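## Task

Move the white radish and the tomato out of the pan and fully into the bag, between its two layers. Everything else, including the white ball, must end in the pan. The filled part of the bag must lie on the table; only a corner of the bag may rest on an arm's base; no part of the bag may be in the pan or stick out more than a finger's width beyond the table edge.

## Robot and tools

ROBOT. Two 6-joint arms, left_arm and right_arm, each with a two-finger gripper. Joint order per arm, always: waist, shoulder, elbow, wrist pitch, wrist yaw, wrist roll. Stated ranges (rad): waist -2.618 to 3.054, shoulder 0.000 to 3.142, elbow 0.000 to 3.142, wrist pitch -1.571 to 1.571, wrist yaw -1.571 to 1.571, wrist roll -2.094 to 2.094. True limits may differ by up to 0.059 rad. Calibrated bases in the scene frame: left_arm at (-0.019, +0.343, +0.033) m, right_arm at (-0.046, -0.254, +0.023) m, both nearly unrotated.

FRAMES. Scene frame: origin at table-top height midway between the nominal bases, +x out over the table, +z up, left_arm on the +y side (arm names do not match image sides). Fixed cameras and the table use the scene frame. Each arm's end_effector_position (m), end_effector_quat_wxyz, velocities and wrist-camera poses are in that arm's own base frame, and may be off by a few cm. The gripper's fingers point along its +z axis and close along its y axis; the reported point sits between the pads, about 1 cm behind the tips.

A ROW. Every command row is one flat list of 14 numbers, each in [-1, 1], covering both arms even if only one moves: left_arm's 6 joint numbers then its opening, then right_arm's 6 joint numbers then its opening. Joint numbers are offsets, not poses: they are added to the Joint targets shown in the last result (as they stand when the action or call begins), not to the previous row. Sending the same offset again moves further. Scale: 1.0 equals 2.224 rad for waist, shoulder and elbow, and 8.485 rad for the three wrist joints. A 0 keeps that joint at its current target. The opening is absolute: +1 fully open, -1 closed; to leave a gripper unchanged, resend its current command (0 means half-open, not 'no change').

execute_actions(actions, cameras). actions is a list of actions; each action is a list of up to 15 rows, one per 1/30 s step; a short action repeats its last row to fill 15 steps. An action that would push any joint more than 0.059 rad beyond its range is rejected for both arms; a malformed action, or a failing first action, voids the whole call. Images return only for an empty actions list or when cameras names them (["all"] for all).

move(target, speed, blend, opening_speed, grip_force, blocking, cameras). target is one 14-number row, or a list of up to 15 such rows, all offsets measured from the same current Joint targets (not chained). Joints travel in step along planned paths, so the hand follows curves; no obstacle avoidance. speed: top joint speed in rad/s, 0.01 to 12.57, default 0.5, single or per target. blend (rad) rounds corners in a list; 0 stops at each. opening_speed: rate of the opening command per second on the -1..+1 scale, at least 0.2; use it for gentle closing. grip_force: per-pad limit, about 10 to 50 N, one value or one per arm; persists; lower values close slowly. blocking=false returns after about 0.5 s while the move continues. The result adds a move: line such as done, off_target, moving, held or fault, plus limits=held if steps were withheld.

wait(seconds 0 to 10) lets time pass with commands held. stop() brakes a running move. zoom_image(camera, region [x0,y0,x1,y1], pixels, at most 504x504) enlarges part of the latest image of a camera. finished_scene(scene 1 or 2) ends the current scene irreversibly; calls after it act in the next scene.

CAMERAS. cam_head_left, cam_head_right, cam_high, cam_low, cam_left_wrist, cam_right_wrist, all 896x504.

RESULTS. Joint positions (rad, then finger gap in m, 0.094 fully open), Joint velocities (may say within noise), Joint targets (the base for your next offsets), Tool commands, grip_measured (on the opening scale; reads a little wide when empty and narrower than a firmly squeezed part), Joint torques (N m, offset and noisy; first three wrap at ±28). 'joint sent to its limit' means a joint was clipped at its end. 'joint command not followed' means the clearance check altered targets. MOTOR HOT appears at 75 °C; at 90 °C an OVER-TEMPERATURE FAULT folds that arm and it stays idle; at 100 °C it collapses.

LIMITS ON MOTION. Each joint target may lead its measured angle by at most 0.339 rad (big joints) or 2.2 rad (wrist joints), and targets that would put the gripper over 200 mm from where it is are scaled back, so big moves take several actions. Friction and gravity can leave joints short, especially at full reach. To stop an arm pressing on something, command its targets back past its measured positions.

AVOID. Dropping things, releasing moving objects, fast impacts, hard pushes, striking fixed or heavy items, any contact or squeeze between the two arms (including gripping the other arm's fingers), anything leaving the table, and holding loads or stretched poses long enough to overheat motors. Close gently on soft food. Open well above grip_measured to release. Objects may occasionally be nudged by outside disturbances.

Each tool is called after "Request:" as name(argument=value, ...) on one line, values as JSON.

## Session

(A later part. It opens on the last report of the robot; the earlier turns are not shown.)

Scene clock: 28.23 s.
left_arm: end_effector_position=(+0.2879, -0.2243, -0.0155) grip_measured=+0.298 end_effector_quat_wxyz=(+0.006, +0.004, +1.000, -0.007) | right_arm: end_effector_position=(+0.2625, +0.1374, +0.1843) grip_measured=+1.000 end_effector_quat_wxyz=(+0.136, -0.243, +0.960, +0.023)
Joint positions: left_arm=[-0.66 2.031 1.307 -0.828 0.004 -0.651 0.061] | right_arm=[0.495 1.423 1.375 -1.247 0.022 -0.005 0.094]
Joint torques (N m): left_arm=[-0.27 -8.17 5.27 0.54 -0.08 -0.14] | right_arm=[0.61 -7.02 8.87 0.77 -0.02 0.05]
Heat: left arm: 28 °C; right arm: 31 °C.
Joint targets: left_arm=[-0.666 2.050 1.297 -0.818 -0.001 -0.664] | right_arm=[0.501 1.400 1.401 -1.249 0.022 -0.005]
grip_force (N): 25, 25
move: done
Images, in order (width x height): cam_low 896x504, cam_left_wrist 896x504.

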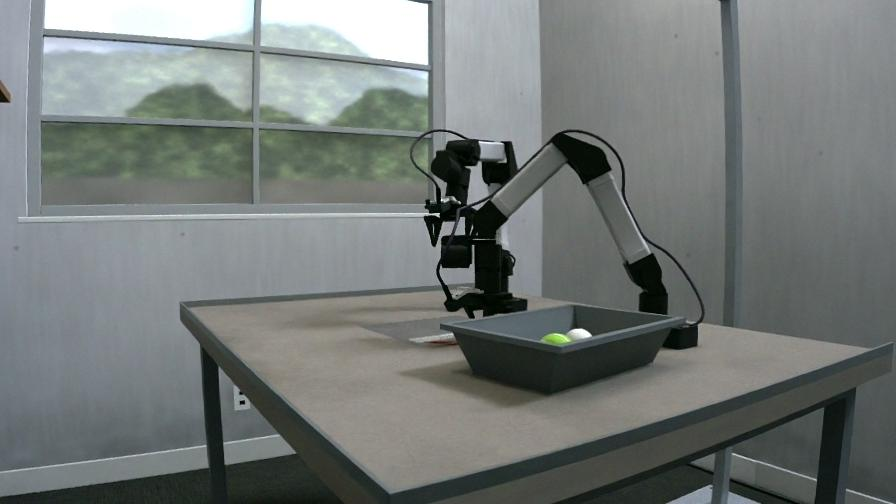

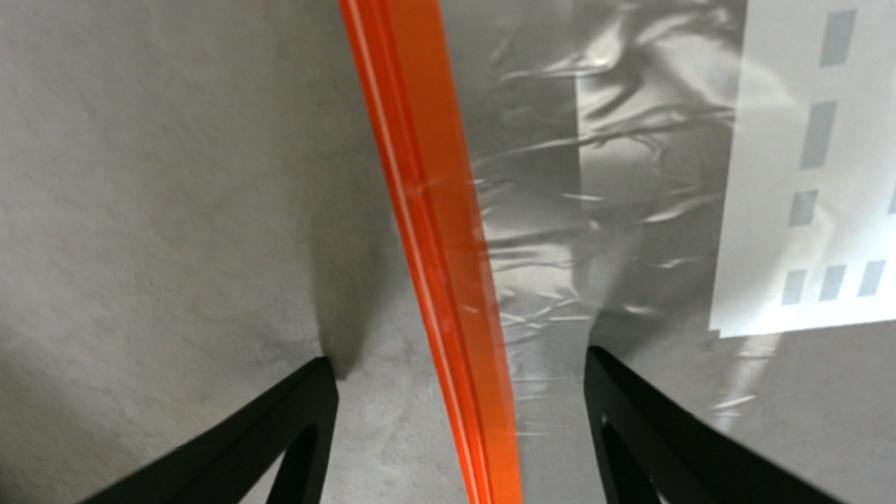

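Request:
move(target=[0,0,0,0,0,0,-1,0,0,0,0,0,0,1], opening_speed=0.5, grip_force=20, cameras=["cam_left_wrist"])

Request:
zoom_image(camera="cam_left_wrist", region=[300, 200, 700, 504])

Scene clock: 33.57 s.
left_arm: end_effector_position=(+0.2886, -0.2252, -0.0155) grip_measured=-0.972 end_effector_quat_wxyz=(+0.008, +0.005, +1.000, -0.009) | right_arm: end_effector_position=(+0.2625, +0.1374, +0.1843) grip_measured=+1.000 end_effector_quat_wxyz=(+0.136, -0.243, +0.960, +0.023)
Joint positions: left_arm=[-0.661 2.031 1.307 -0.823 0.004 -0.651 0.001] | right_arm=[0.495 1.423 1.375 -1.247 0.022 -0.005 0.094]
Joint torques (N m): left_arm=[-0.23 -8.12 5.31 0.51 -0.08 -0.15] | right_arm=[0.62 -7.02 8.85 0.76 -0.02 0.05]
Heat: left arm: 28 °C; right arm: 32 °C.
Joint targets: left_arm=[-0.666 2.050 1.297 -0.818 -0.001 -0.664] | right_arm=[0.501 1.400 1.401 -1.249 0.022 -0.005]
grip_force (N): 20, 20
move: done
Images, in order (width x height): cam_left_wrist 896x504.

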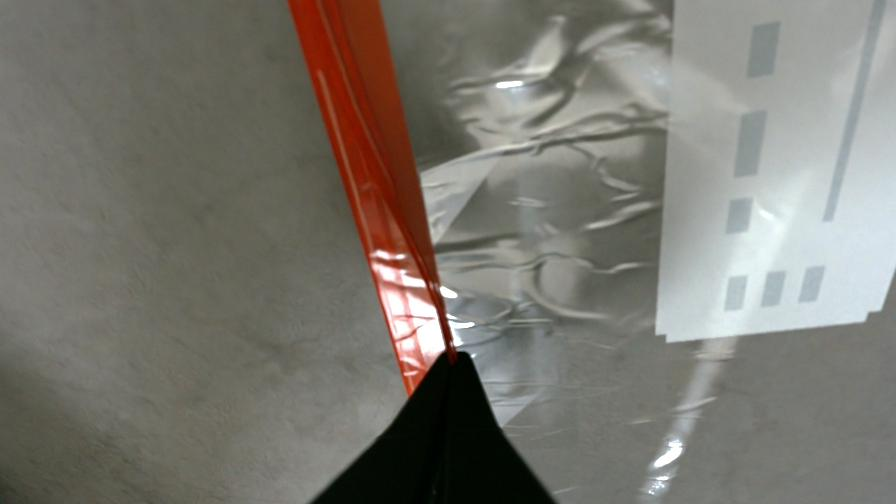

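Scaled by 1.260 from the camera's 896x504 image, which has a finer 1280x720 frame.

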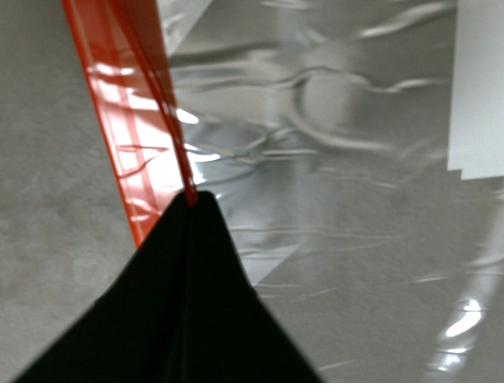

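Request:
move(target=[0,-0.045,0.0688,-0.0298,0,0,-1,0,0,0,0,0,0,1], speed=0.2, grip_force=40, cameras=["cam_left_wrist","cam_low","cam_head_left","cam_high","cam_right_wrist"])

Request:
zoom_image(camera="cam_low", region=[360, 230, 540, 360])

Request:
zoom_image(camera="cam_head_left", region=[300, 220, 500, 370])

Scene clock: 35.77 s.
left_arm: end_effector_position=(+0.2813, -0.2195, +0.0322) grip_measured=-0.985 end_effector_quat_wxyz=(-0.014, +0.004, +1.000, +0.008) | right_arm: end_effector_position=(+0.2625, +0.1374, +0.1843) grip_measured=+1.000 end_effector_quat_wxyz=(+0.136, -0.243, +0.960, +0.023)
Joint positions: left_arm=[-0.661 1.977 1.431 -1.058 0.004 -0.652 0.001] | right_arm=[0.495 1.423 1.375 -1.247 0.022 -0.005 0.094]
Joint torques (N m): left_arm=[-0.28 -11.52 8.38 0.17 -0.08 -0.15] | right_arm=[0.62 -7.02 8.87 0.76 -0.02 0.05]
Heat: left arm: 29 °C; right arm: 32 °C.
Joint targets: left_arm=[-0.666 1.950 1.450 -1.070 -0.001 -0.664] | right_arm=[0.501 1.400 1.401 -1.249 0.022 -0.005]
grip_force (N): 40, 40
move: done
Images, in order (width x height): cam_head_left 896x504, cam_high 896x504, cam_low 896x504, cam_left_wrist 896x504, cam_right_wrist 896x504.

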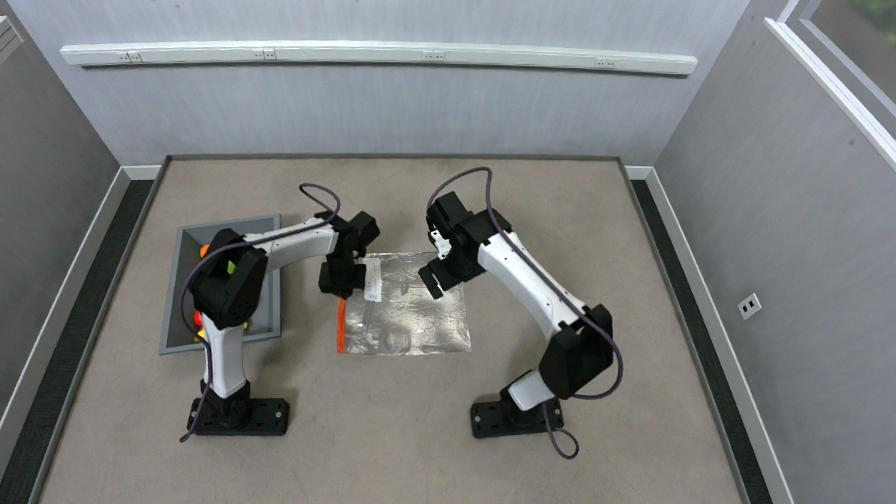

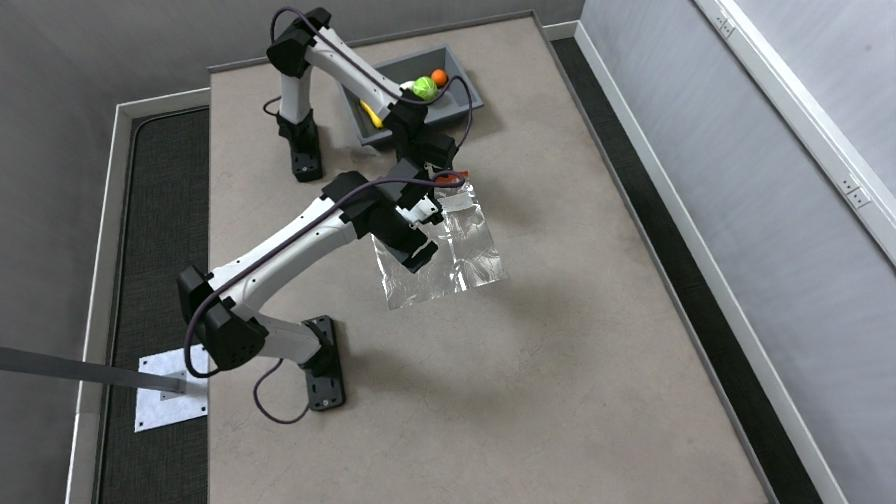

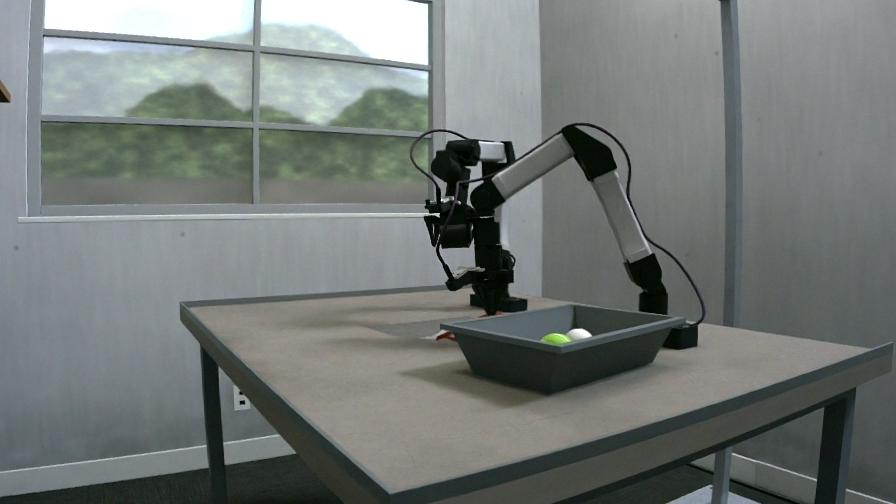

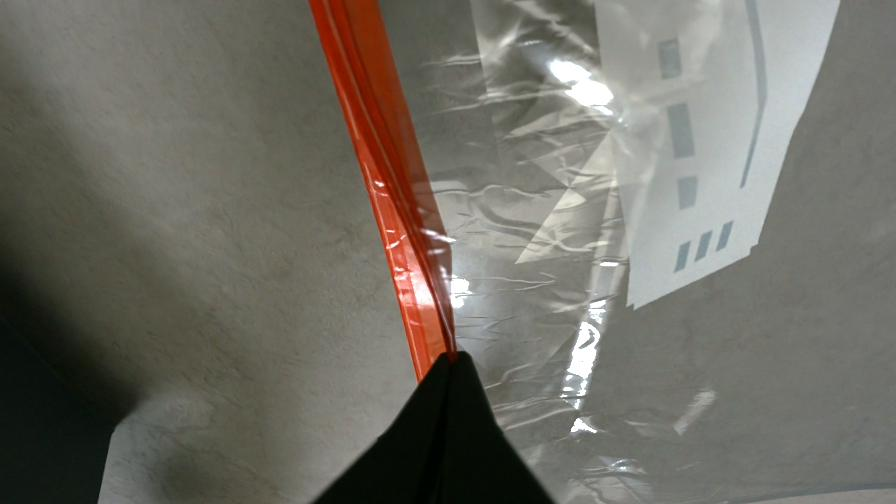

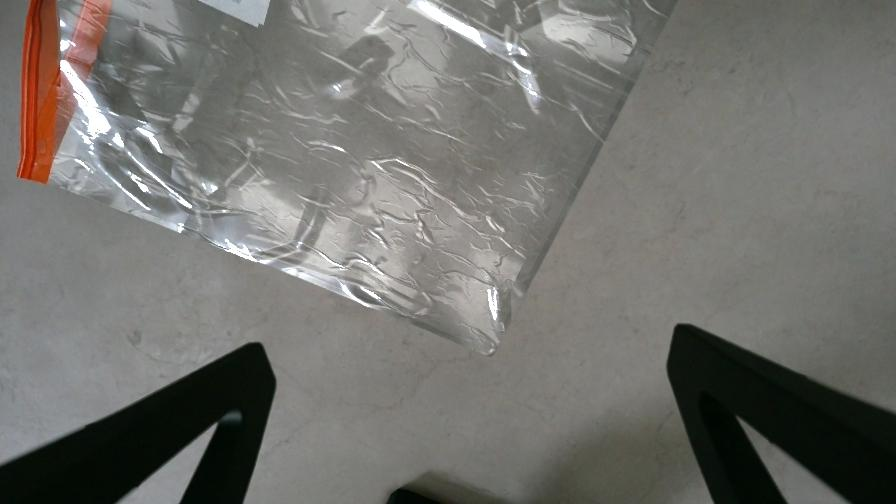

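Scaled by 2.800 from the camera's 896x504 image, which has a finer 1280x720 frame.

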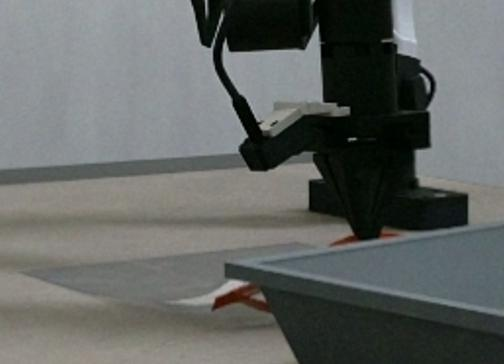

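Scaled by 2.520 from the camera's 896x504 image, which has a finer 1280x720 frame.

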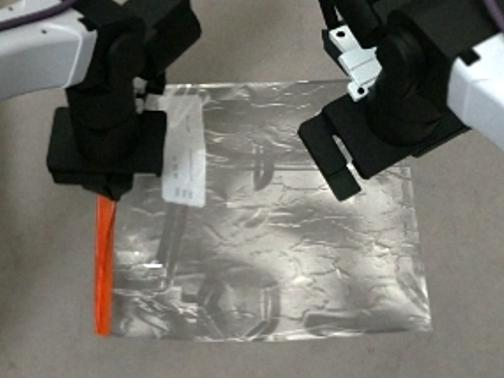

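Request:
move(target=[[0,-0.243,-0.323,0.1,0,0,-1,0,0,0,0,0,0,0.3],[0,-0.243,-0.323,0.1,0,0,-1,0.108,0.396,0.333,0.0223,-0.0026,0.0913,0.3]], speed=[0.25,0.5], cameras=["all"])

Request:
zoom_image(camera="cam_head_left", region=[270, 200, 470, 370])

Request:
zoom_image(camera="cam_high", region=[360, 110, 540, 330])

Request:
zoom_image(camera="cam_low", region=[360, 210, 560, 360])

Scene clock: 44.07 s.
left_arm: end_effector_position=(+0.2826, -0.2126, +0.0618) grip_measured=-0.985 end_effector_quat_wxyz=(+0.246, -0.016, +0.952, -0.183) | right_arm: end_effector_position=(+0.3870, +0.3426, +0.1061) grip_measured=+0.301 end_effector_quat_wxyz=(+0.122, +0.011, +0.987, +0.104)
Joint positions: left_arm=[-0.654 1.429 0.731 -0.25 -0.017 -0.682 0.001] | right_arm=[0.728 2.257 2.111 -1.103 0.01 0.748 0.061]
Joint torques (N m): left_arm=[-0.76 -6.82 7.47 2.02 0.12 0.14] | right_arm=[1.32 -9.96 9.55 1.26 -0.08 0.27]
Heat: left arm: 30 °C; right arm: 33 °C.
Joint targets: left_arm=[-0.666 1.409 0.731 -0.222 -0.001 -0.664] | right_arm=[0.741 2.280 2.142 -1.060 0.000 0.770]
grip_force (N): 40, 40
move: off_target (right_arm); right_arm: the wrist pitch is farthest, 0.043 rad from its target

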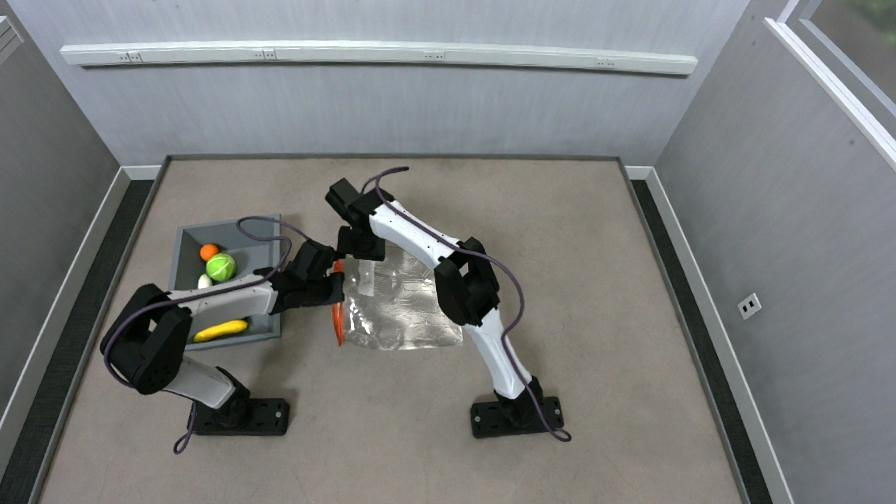

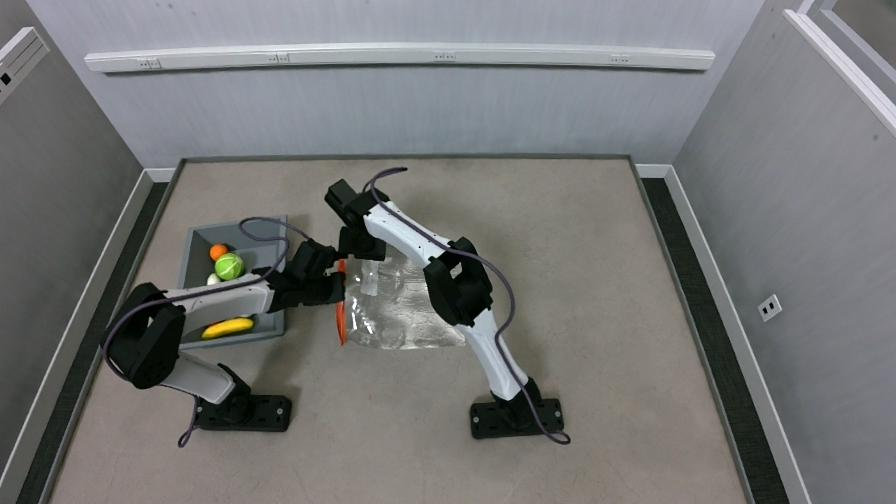

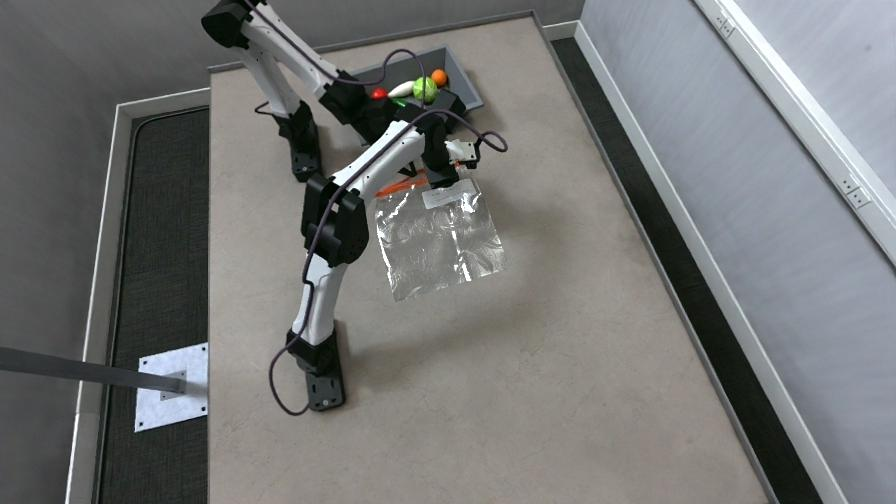

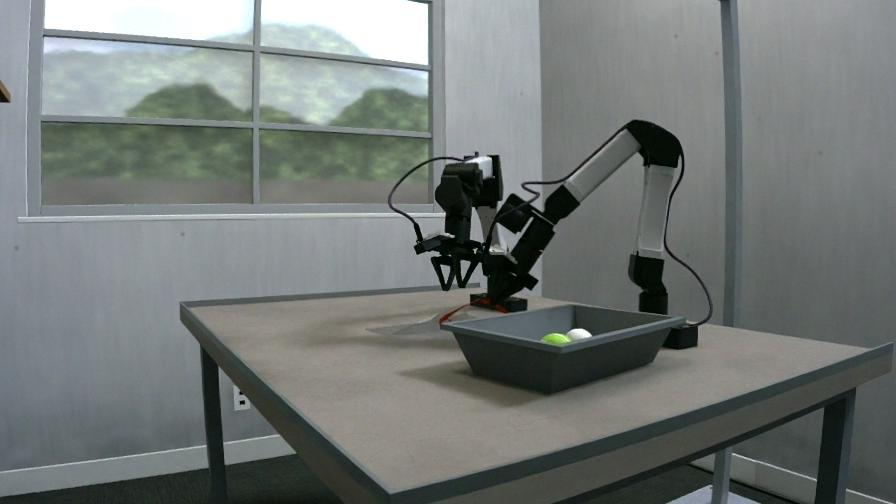

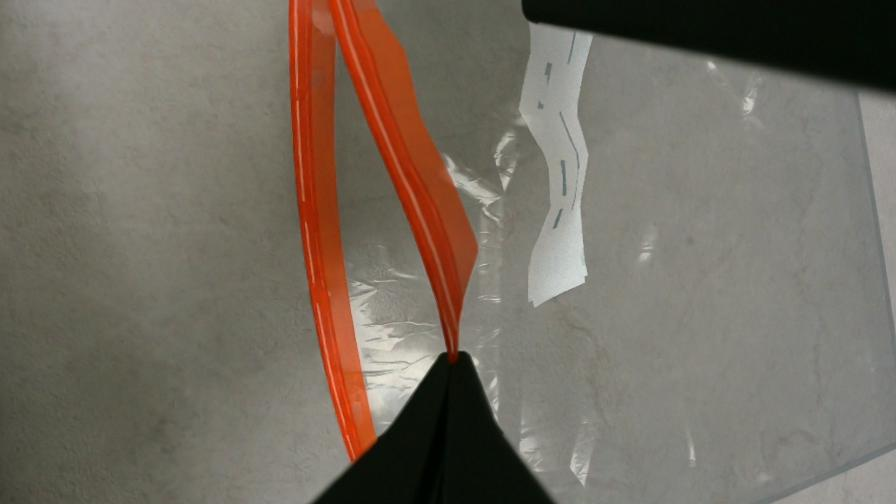

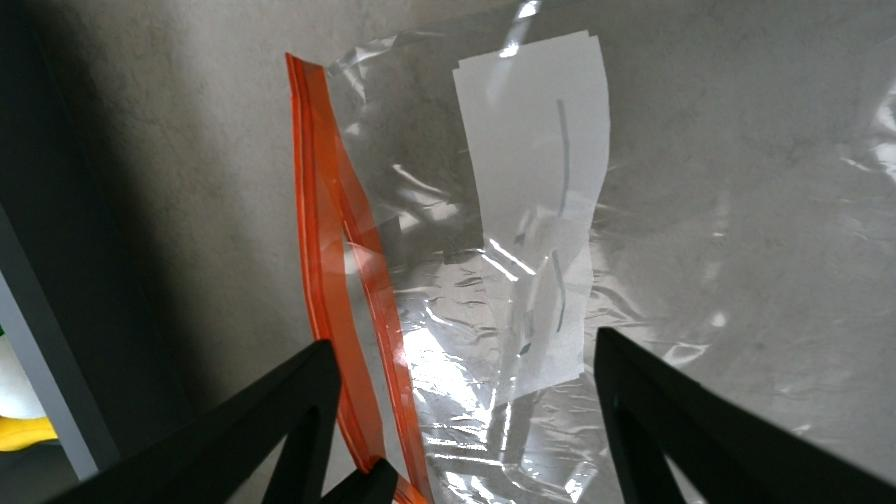

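Scaled by 2.520 from the camera's 896x504 image, which has a finer 1280x720 frame.

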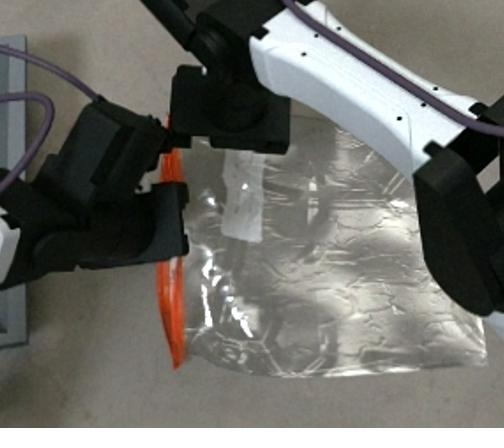

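Scaled by 2.291 from the camera's 896x504 image, which has a finer 1280x720 frame.

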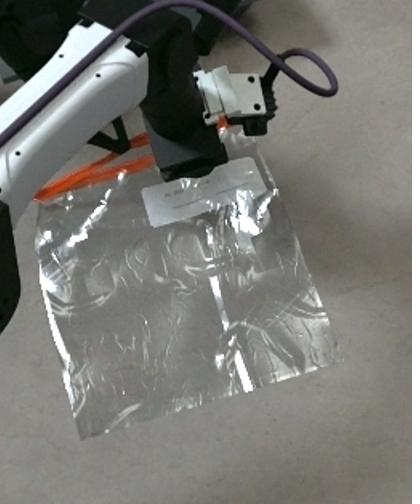

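Scaled by 2.520 from the camera's 896x504 image, which has a finer 1280x720 frame.

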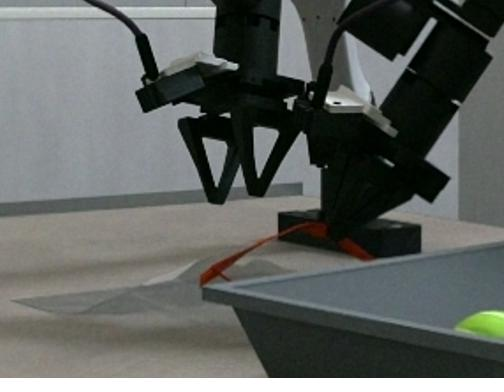

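Request:
move(target=[[0,0,0,0,0,0,-1,0.019,0,0,0,0,0.005,0.3],[0,0,0,0,0,0,-1,0.019,0.0157,-0.063,0.0239,0,0.005,0.3]], speed=0.2, cameras=["cam_left_wrist","cam_low","cam_high","cam_right_wrist"])

Request:
zoom_image(camera="cam_low", region=[400, 230, 540, 340])

Request:
zoom_image(camera="cam_right_wrist", region=[200, 100, 650, 504])

Scene clock: 47.00 s.
left_arm: end_effector_position=(+0.2780, -0.2005, +0.0526) grip_measured=-0.985 end_effector_quat_wxyz=(+0.234, -0.032, +0.958, -0.162) | right_arm: end_effector_position=(+0.3825, +0.3513, +0.0912) grip_measured=+0.301 end_effector_quat_wxyz=(+0.123, +0.024, +0.986, +0.106)
Joint positions: left_arm=[-0.646 1.429 0.719 -0.284 -0.041 -0.701 0.001] | right_arm=[0.749 2.26 2.056 -1.04 0.019 0.795 0.061]
Joint torques (N m): left_arm=[-1.4 -6.74 8.59 2.33 0.32 0.31] | right_arm=[0.54 -12.04 6.63 1 0.02 0.04]
Heat: left arm: 30 °C; right arm: 33 °C.
Joint targets: left_arm=[-0.666 1.409 0.731 -0.222 -0.001 -0.664] | right_arm=[0.755 2.260 2.056 -1.020 0.019 0.796]
grip_force (N): 40, 40
move: held (right_arm; a check stopped the path), off_target (left_arm); path passed 1 of 2 targets; limits=held; left_arm: the wrist pitch is farthest, 0.062 rad from its target; right_arm: the wrist pitch is farthest, 0.183 rad from its target
joint command not followed: on one or more control steps a check withheld the commanded joint targets of the right arm, and it was not sent them on those steps.
cause: the commanded joint targets, or the way to them, would bring a part of the robot too close to another arm (this arm's wrist (the part past the wrist yaw) and the left arm's wrist camera, at the place that arm is still heading or pushing toward).
Images, in order (width x height): cam_high 896x504, cam_low 896x504, cam_left_wrist 896x504, cam_right_wrist 896x504.

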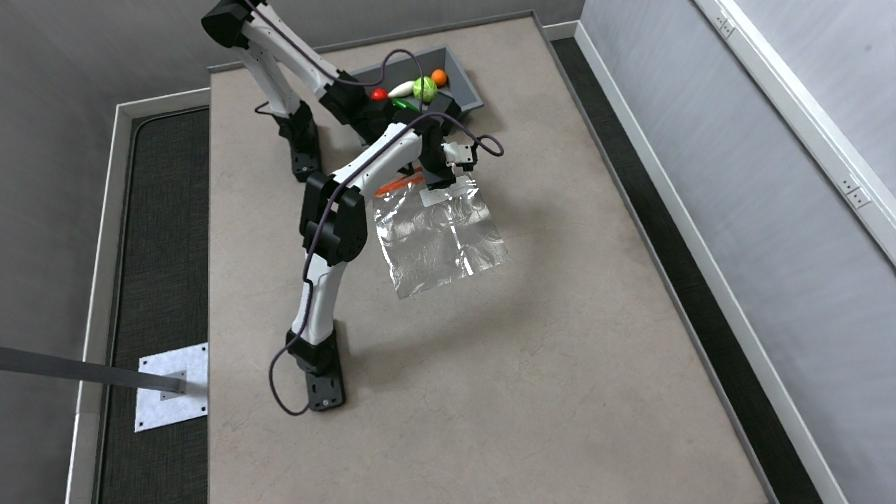

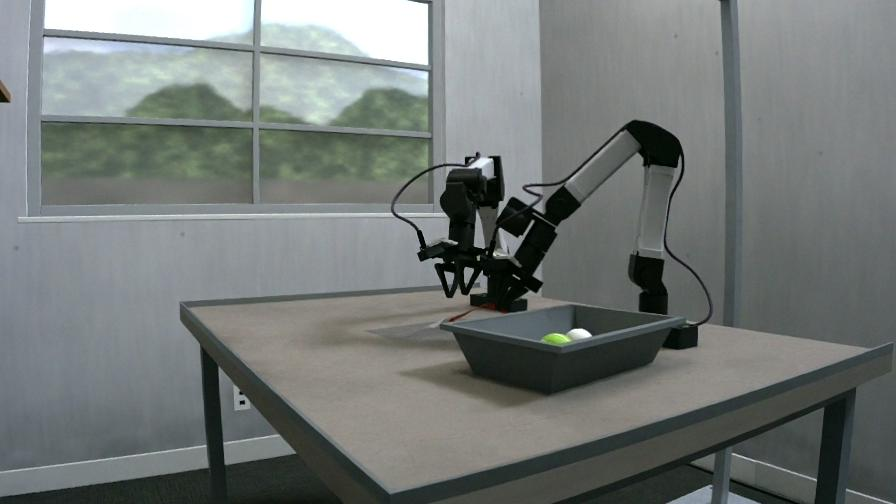

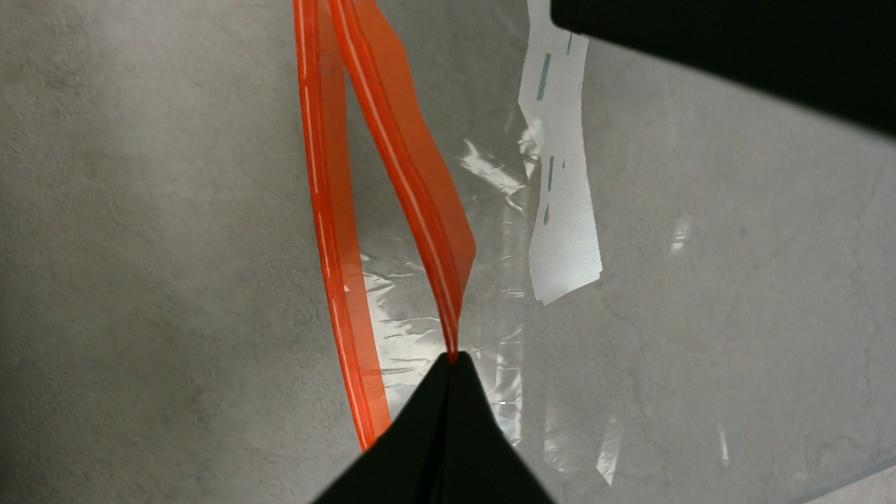

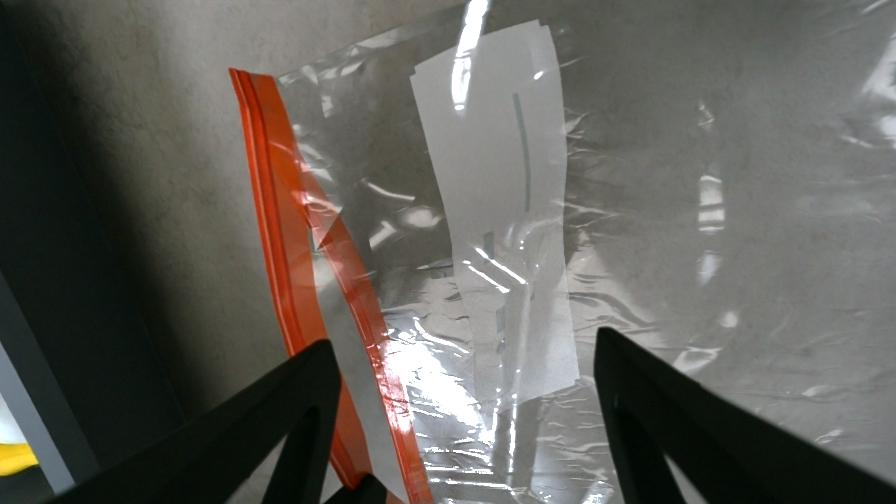

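Scaled by 3.600 from the camera's 896x504 image, which has a finer 1280x720 frame.

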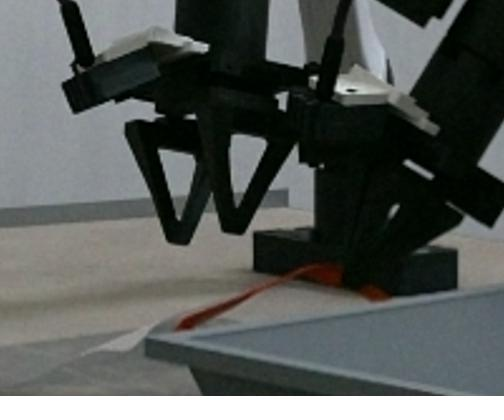

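Scaled by 1.120 from the camera's 896x504 image, which has a finer 1280x720 frame.

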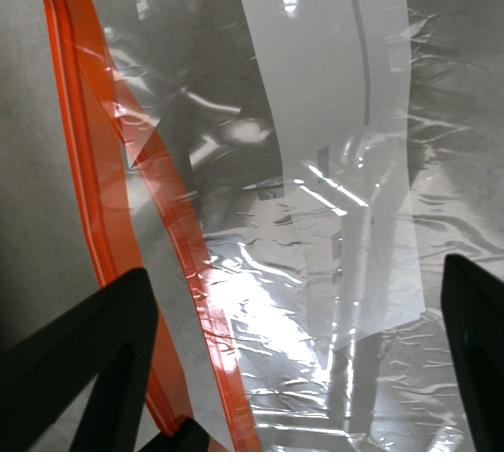

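Request:
move(target=[[0,0,0,0,0,0,-1,-0.03,0,0.05,-0.005,0,0,0.3],[0,0,0,0,0,0.0783,-1,-0.03,0,0.05,-0.005,0,0,0.3]], speed=[0.2,0.5], cameras=["cam_left_wrist","cam_low","cam_head_left","cam_right_wrist"])

Request:
zoom_image(camera="cam_low", region=[400, 220, 560, 340])

Request:
zoom_image(camera="cam_head_left", region=[270, 200, 470, 370])

Scene clock: 50.53 s.
left_arm: end_effector_position=(+0.2810, -0.2150, +0.0602) grip_measured=-0.985 end_effector_quat_wxyz=(+0.295, +0.300, +0.902, -0.096) | right_arm: end_effector_position=(+0.4127, +0.3367, +0.1180) grip_measured=+0.301 end_effector_quat_wxyz=(+0.149, +0.053, +0.980, +0.124)
Joint positions: left_arm=[-0.66 1.429 0.719 -0.229 -0.014 -0.013 0.001] | right_arm=[0.691 2.26 2.14 -1.061 0.019 0.795 0.061]
Joint torques (N m): left_arm=[-0.27 -6.84 8.69 1.83 0.13 0.04] | right_arm=[-0.24 -12.1 9.17 0.92 0.03 0.04]
Heat: left arm: 30 °C; right arm: 35 °C.
Joint targets: left_arm=[-0.666 1.409 0.731 -0.222 -0.001 0.000] | right_arm=[0.688 2.260 2.167 -1.062 0.020 0.796]
grip_force (N): 40, 40
move: done
Images, in order (width x height): cam_head_left 896x504, cam_low 896x504, cam_left_wrist 896x504, cam_right_wrist 896x504.

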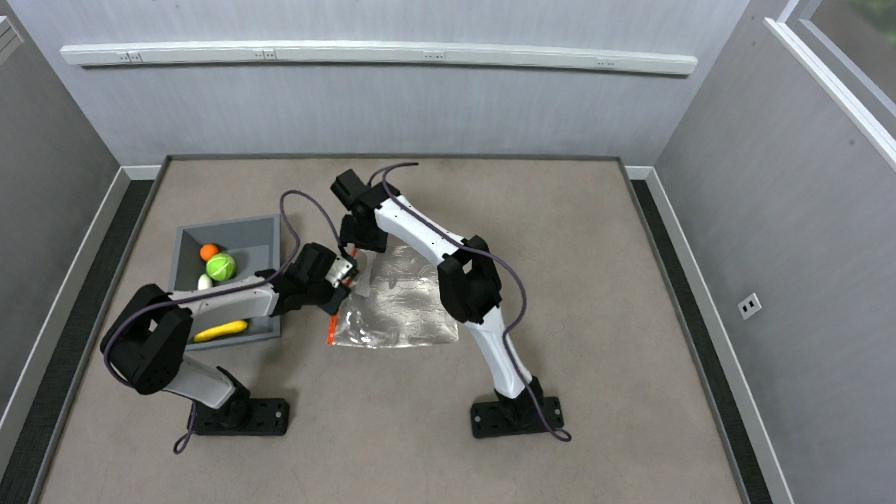

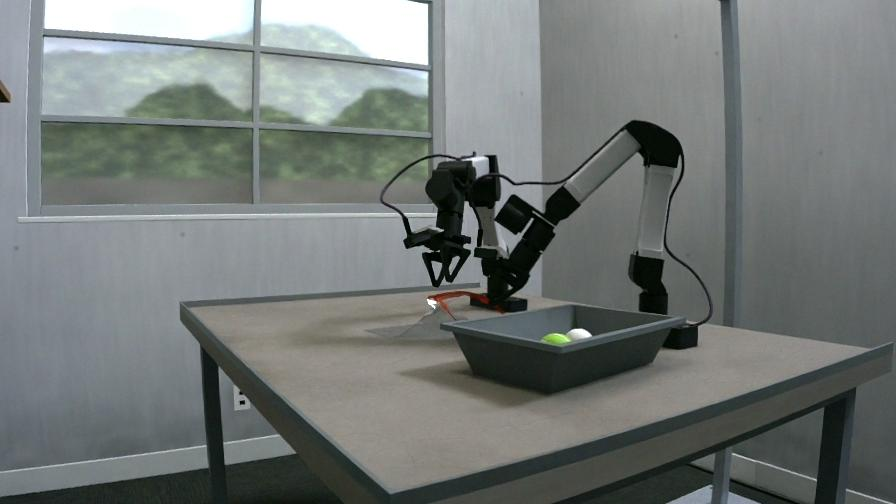

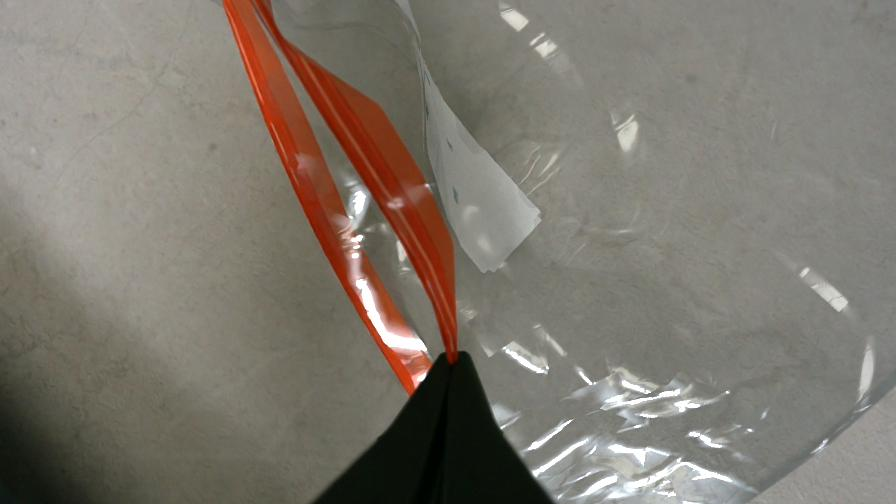

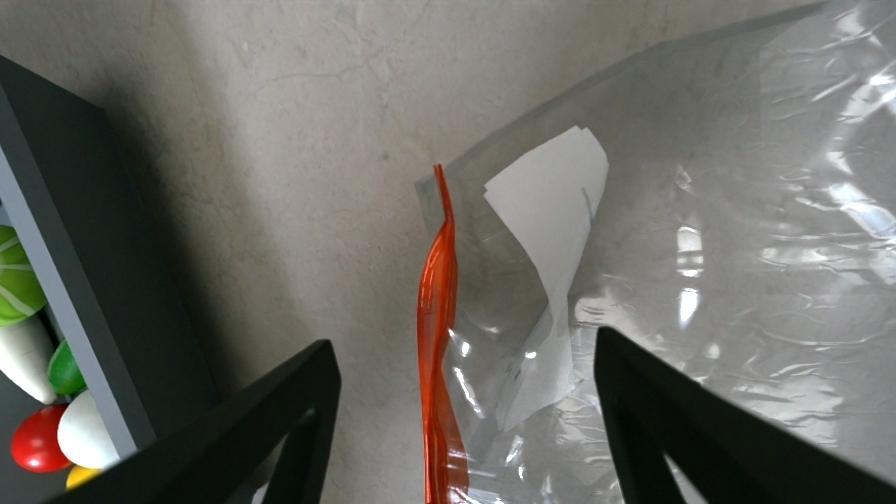

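Scaled by 3.150 from the camera's 896x504 image, which has a finer 1280x720 frame.

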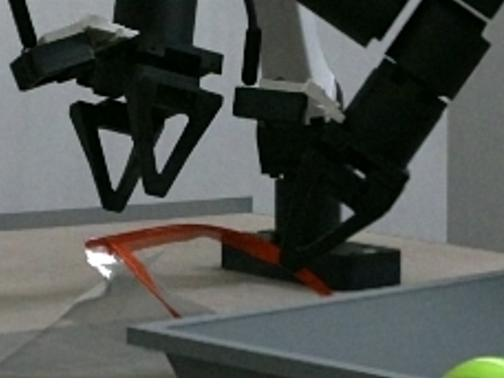

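Scaled by 2.520 from the camera's 896x504 image, which has a finer 1280x720 frame.

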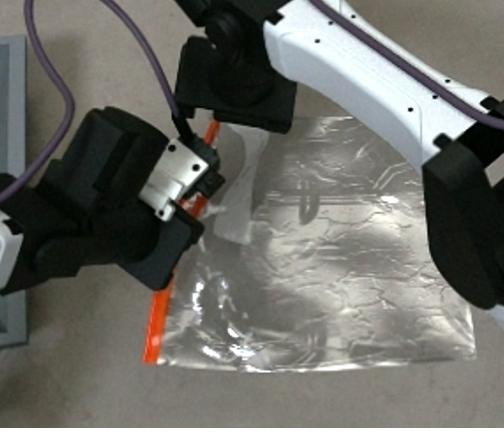

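Request:
move(target=[0,0,0,0,0,0,-1,0.0112,-0.003,-0.1129,0.0288,0,0,0.3], speed=0.2, cameras=["cam_left_wrist","cam_low","cam_right_wrist"])

Request:
zoom_image(camera="cam_low", region=[400, 220, 560, 340])

Request:
zoom_image(camera="cam_right_wrist", region=[200, 100, 650, 504])

Scene clock: 52.93 s.
left_arm: end_effector_position=(+0.2811, -0.2151, +0.0603) grip_measured=-0.985 end_effector_quat_wxyz=(+0.295, +0.301, +0.902, -0.096) | right_arm: end_effector_position=(+0.4087, +0.3445, +0.0630) grip_measured=+0.301 end_effector_quat_wxyz=(+0.150, +0.045, +0.979, +0.127)
Joint positions: left_arm=[-0.66 1.429 0.719 -0.229 -0.014 -0.012 0.001] | right_arm=[0.707 2.26 1.919 -0.834 0.019 0.795 0.061]
Joint torques (N m): left_arm=[-0.27 -6.83 8.7 1.83 0.13 0.07] | right_arm=[0.59 -12.74 6.35 1.11 0.02 0.04]
Heat: left arm: 30 °C; right arm: 36 °C.
Joint targets: left_arm=[-0.666 1.409 0.731 -0.222 -0.001 0.001] | right_arm=[0.712 2.254 1.916 -0.818 0.020 0.796]
grip_force (N): 40, 40
move: done
Images, in order (width x height): cam_low 896x504, cam_left_wrist 896x504, cam_right_wrist 896x504.

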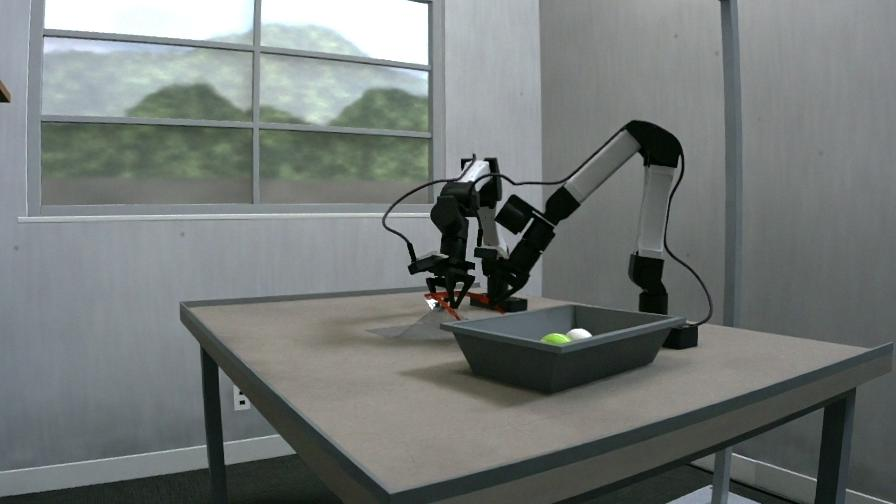

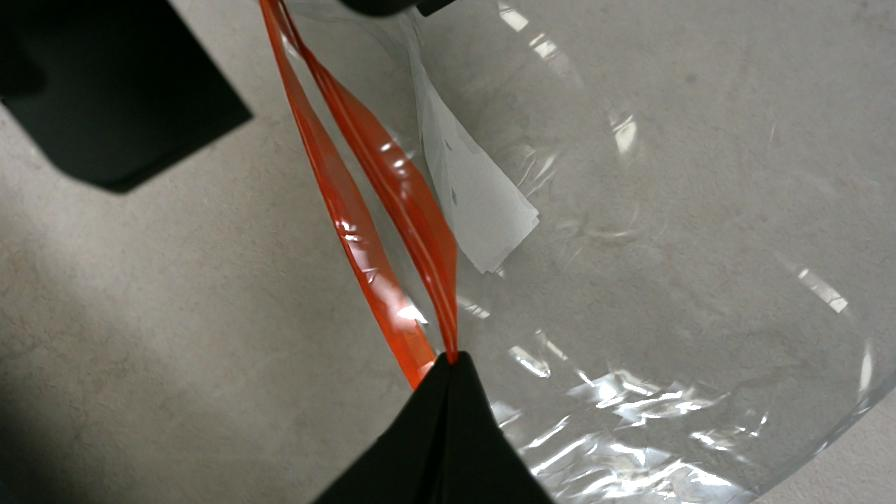

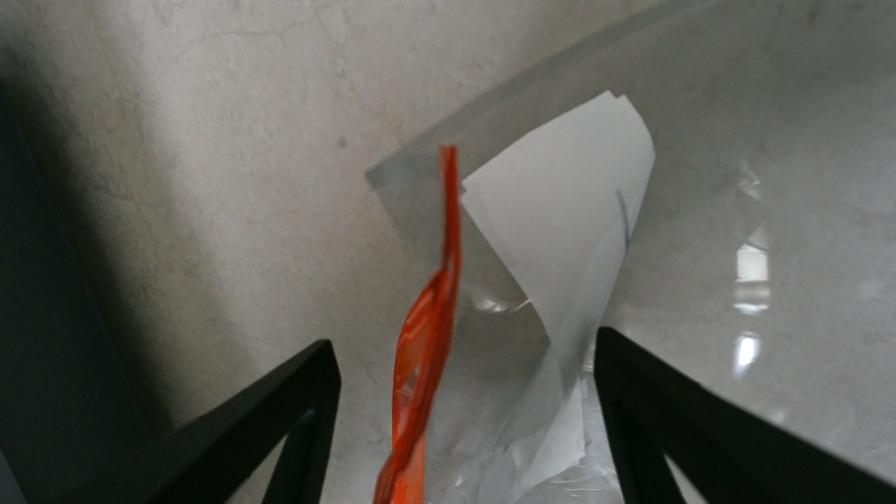

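Scaled by 3.150 from the camera's 896x504 image, which has a finer 1280x720 frame.

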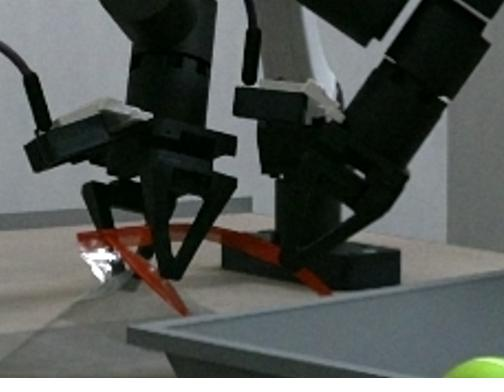

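Scaled by 1.120 from the camera's 896x504 image, which has a finer 1280x720 frame.

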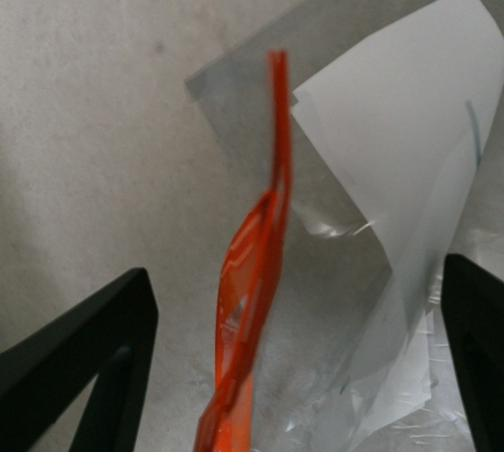

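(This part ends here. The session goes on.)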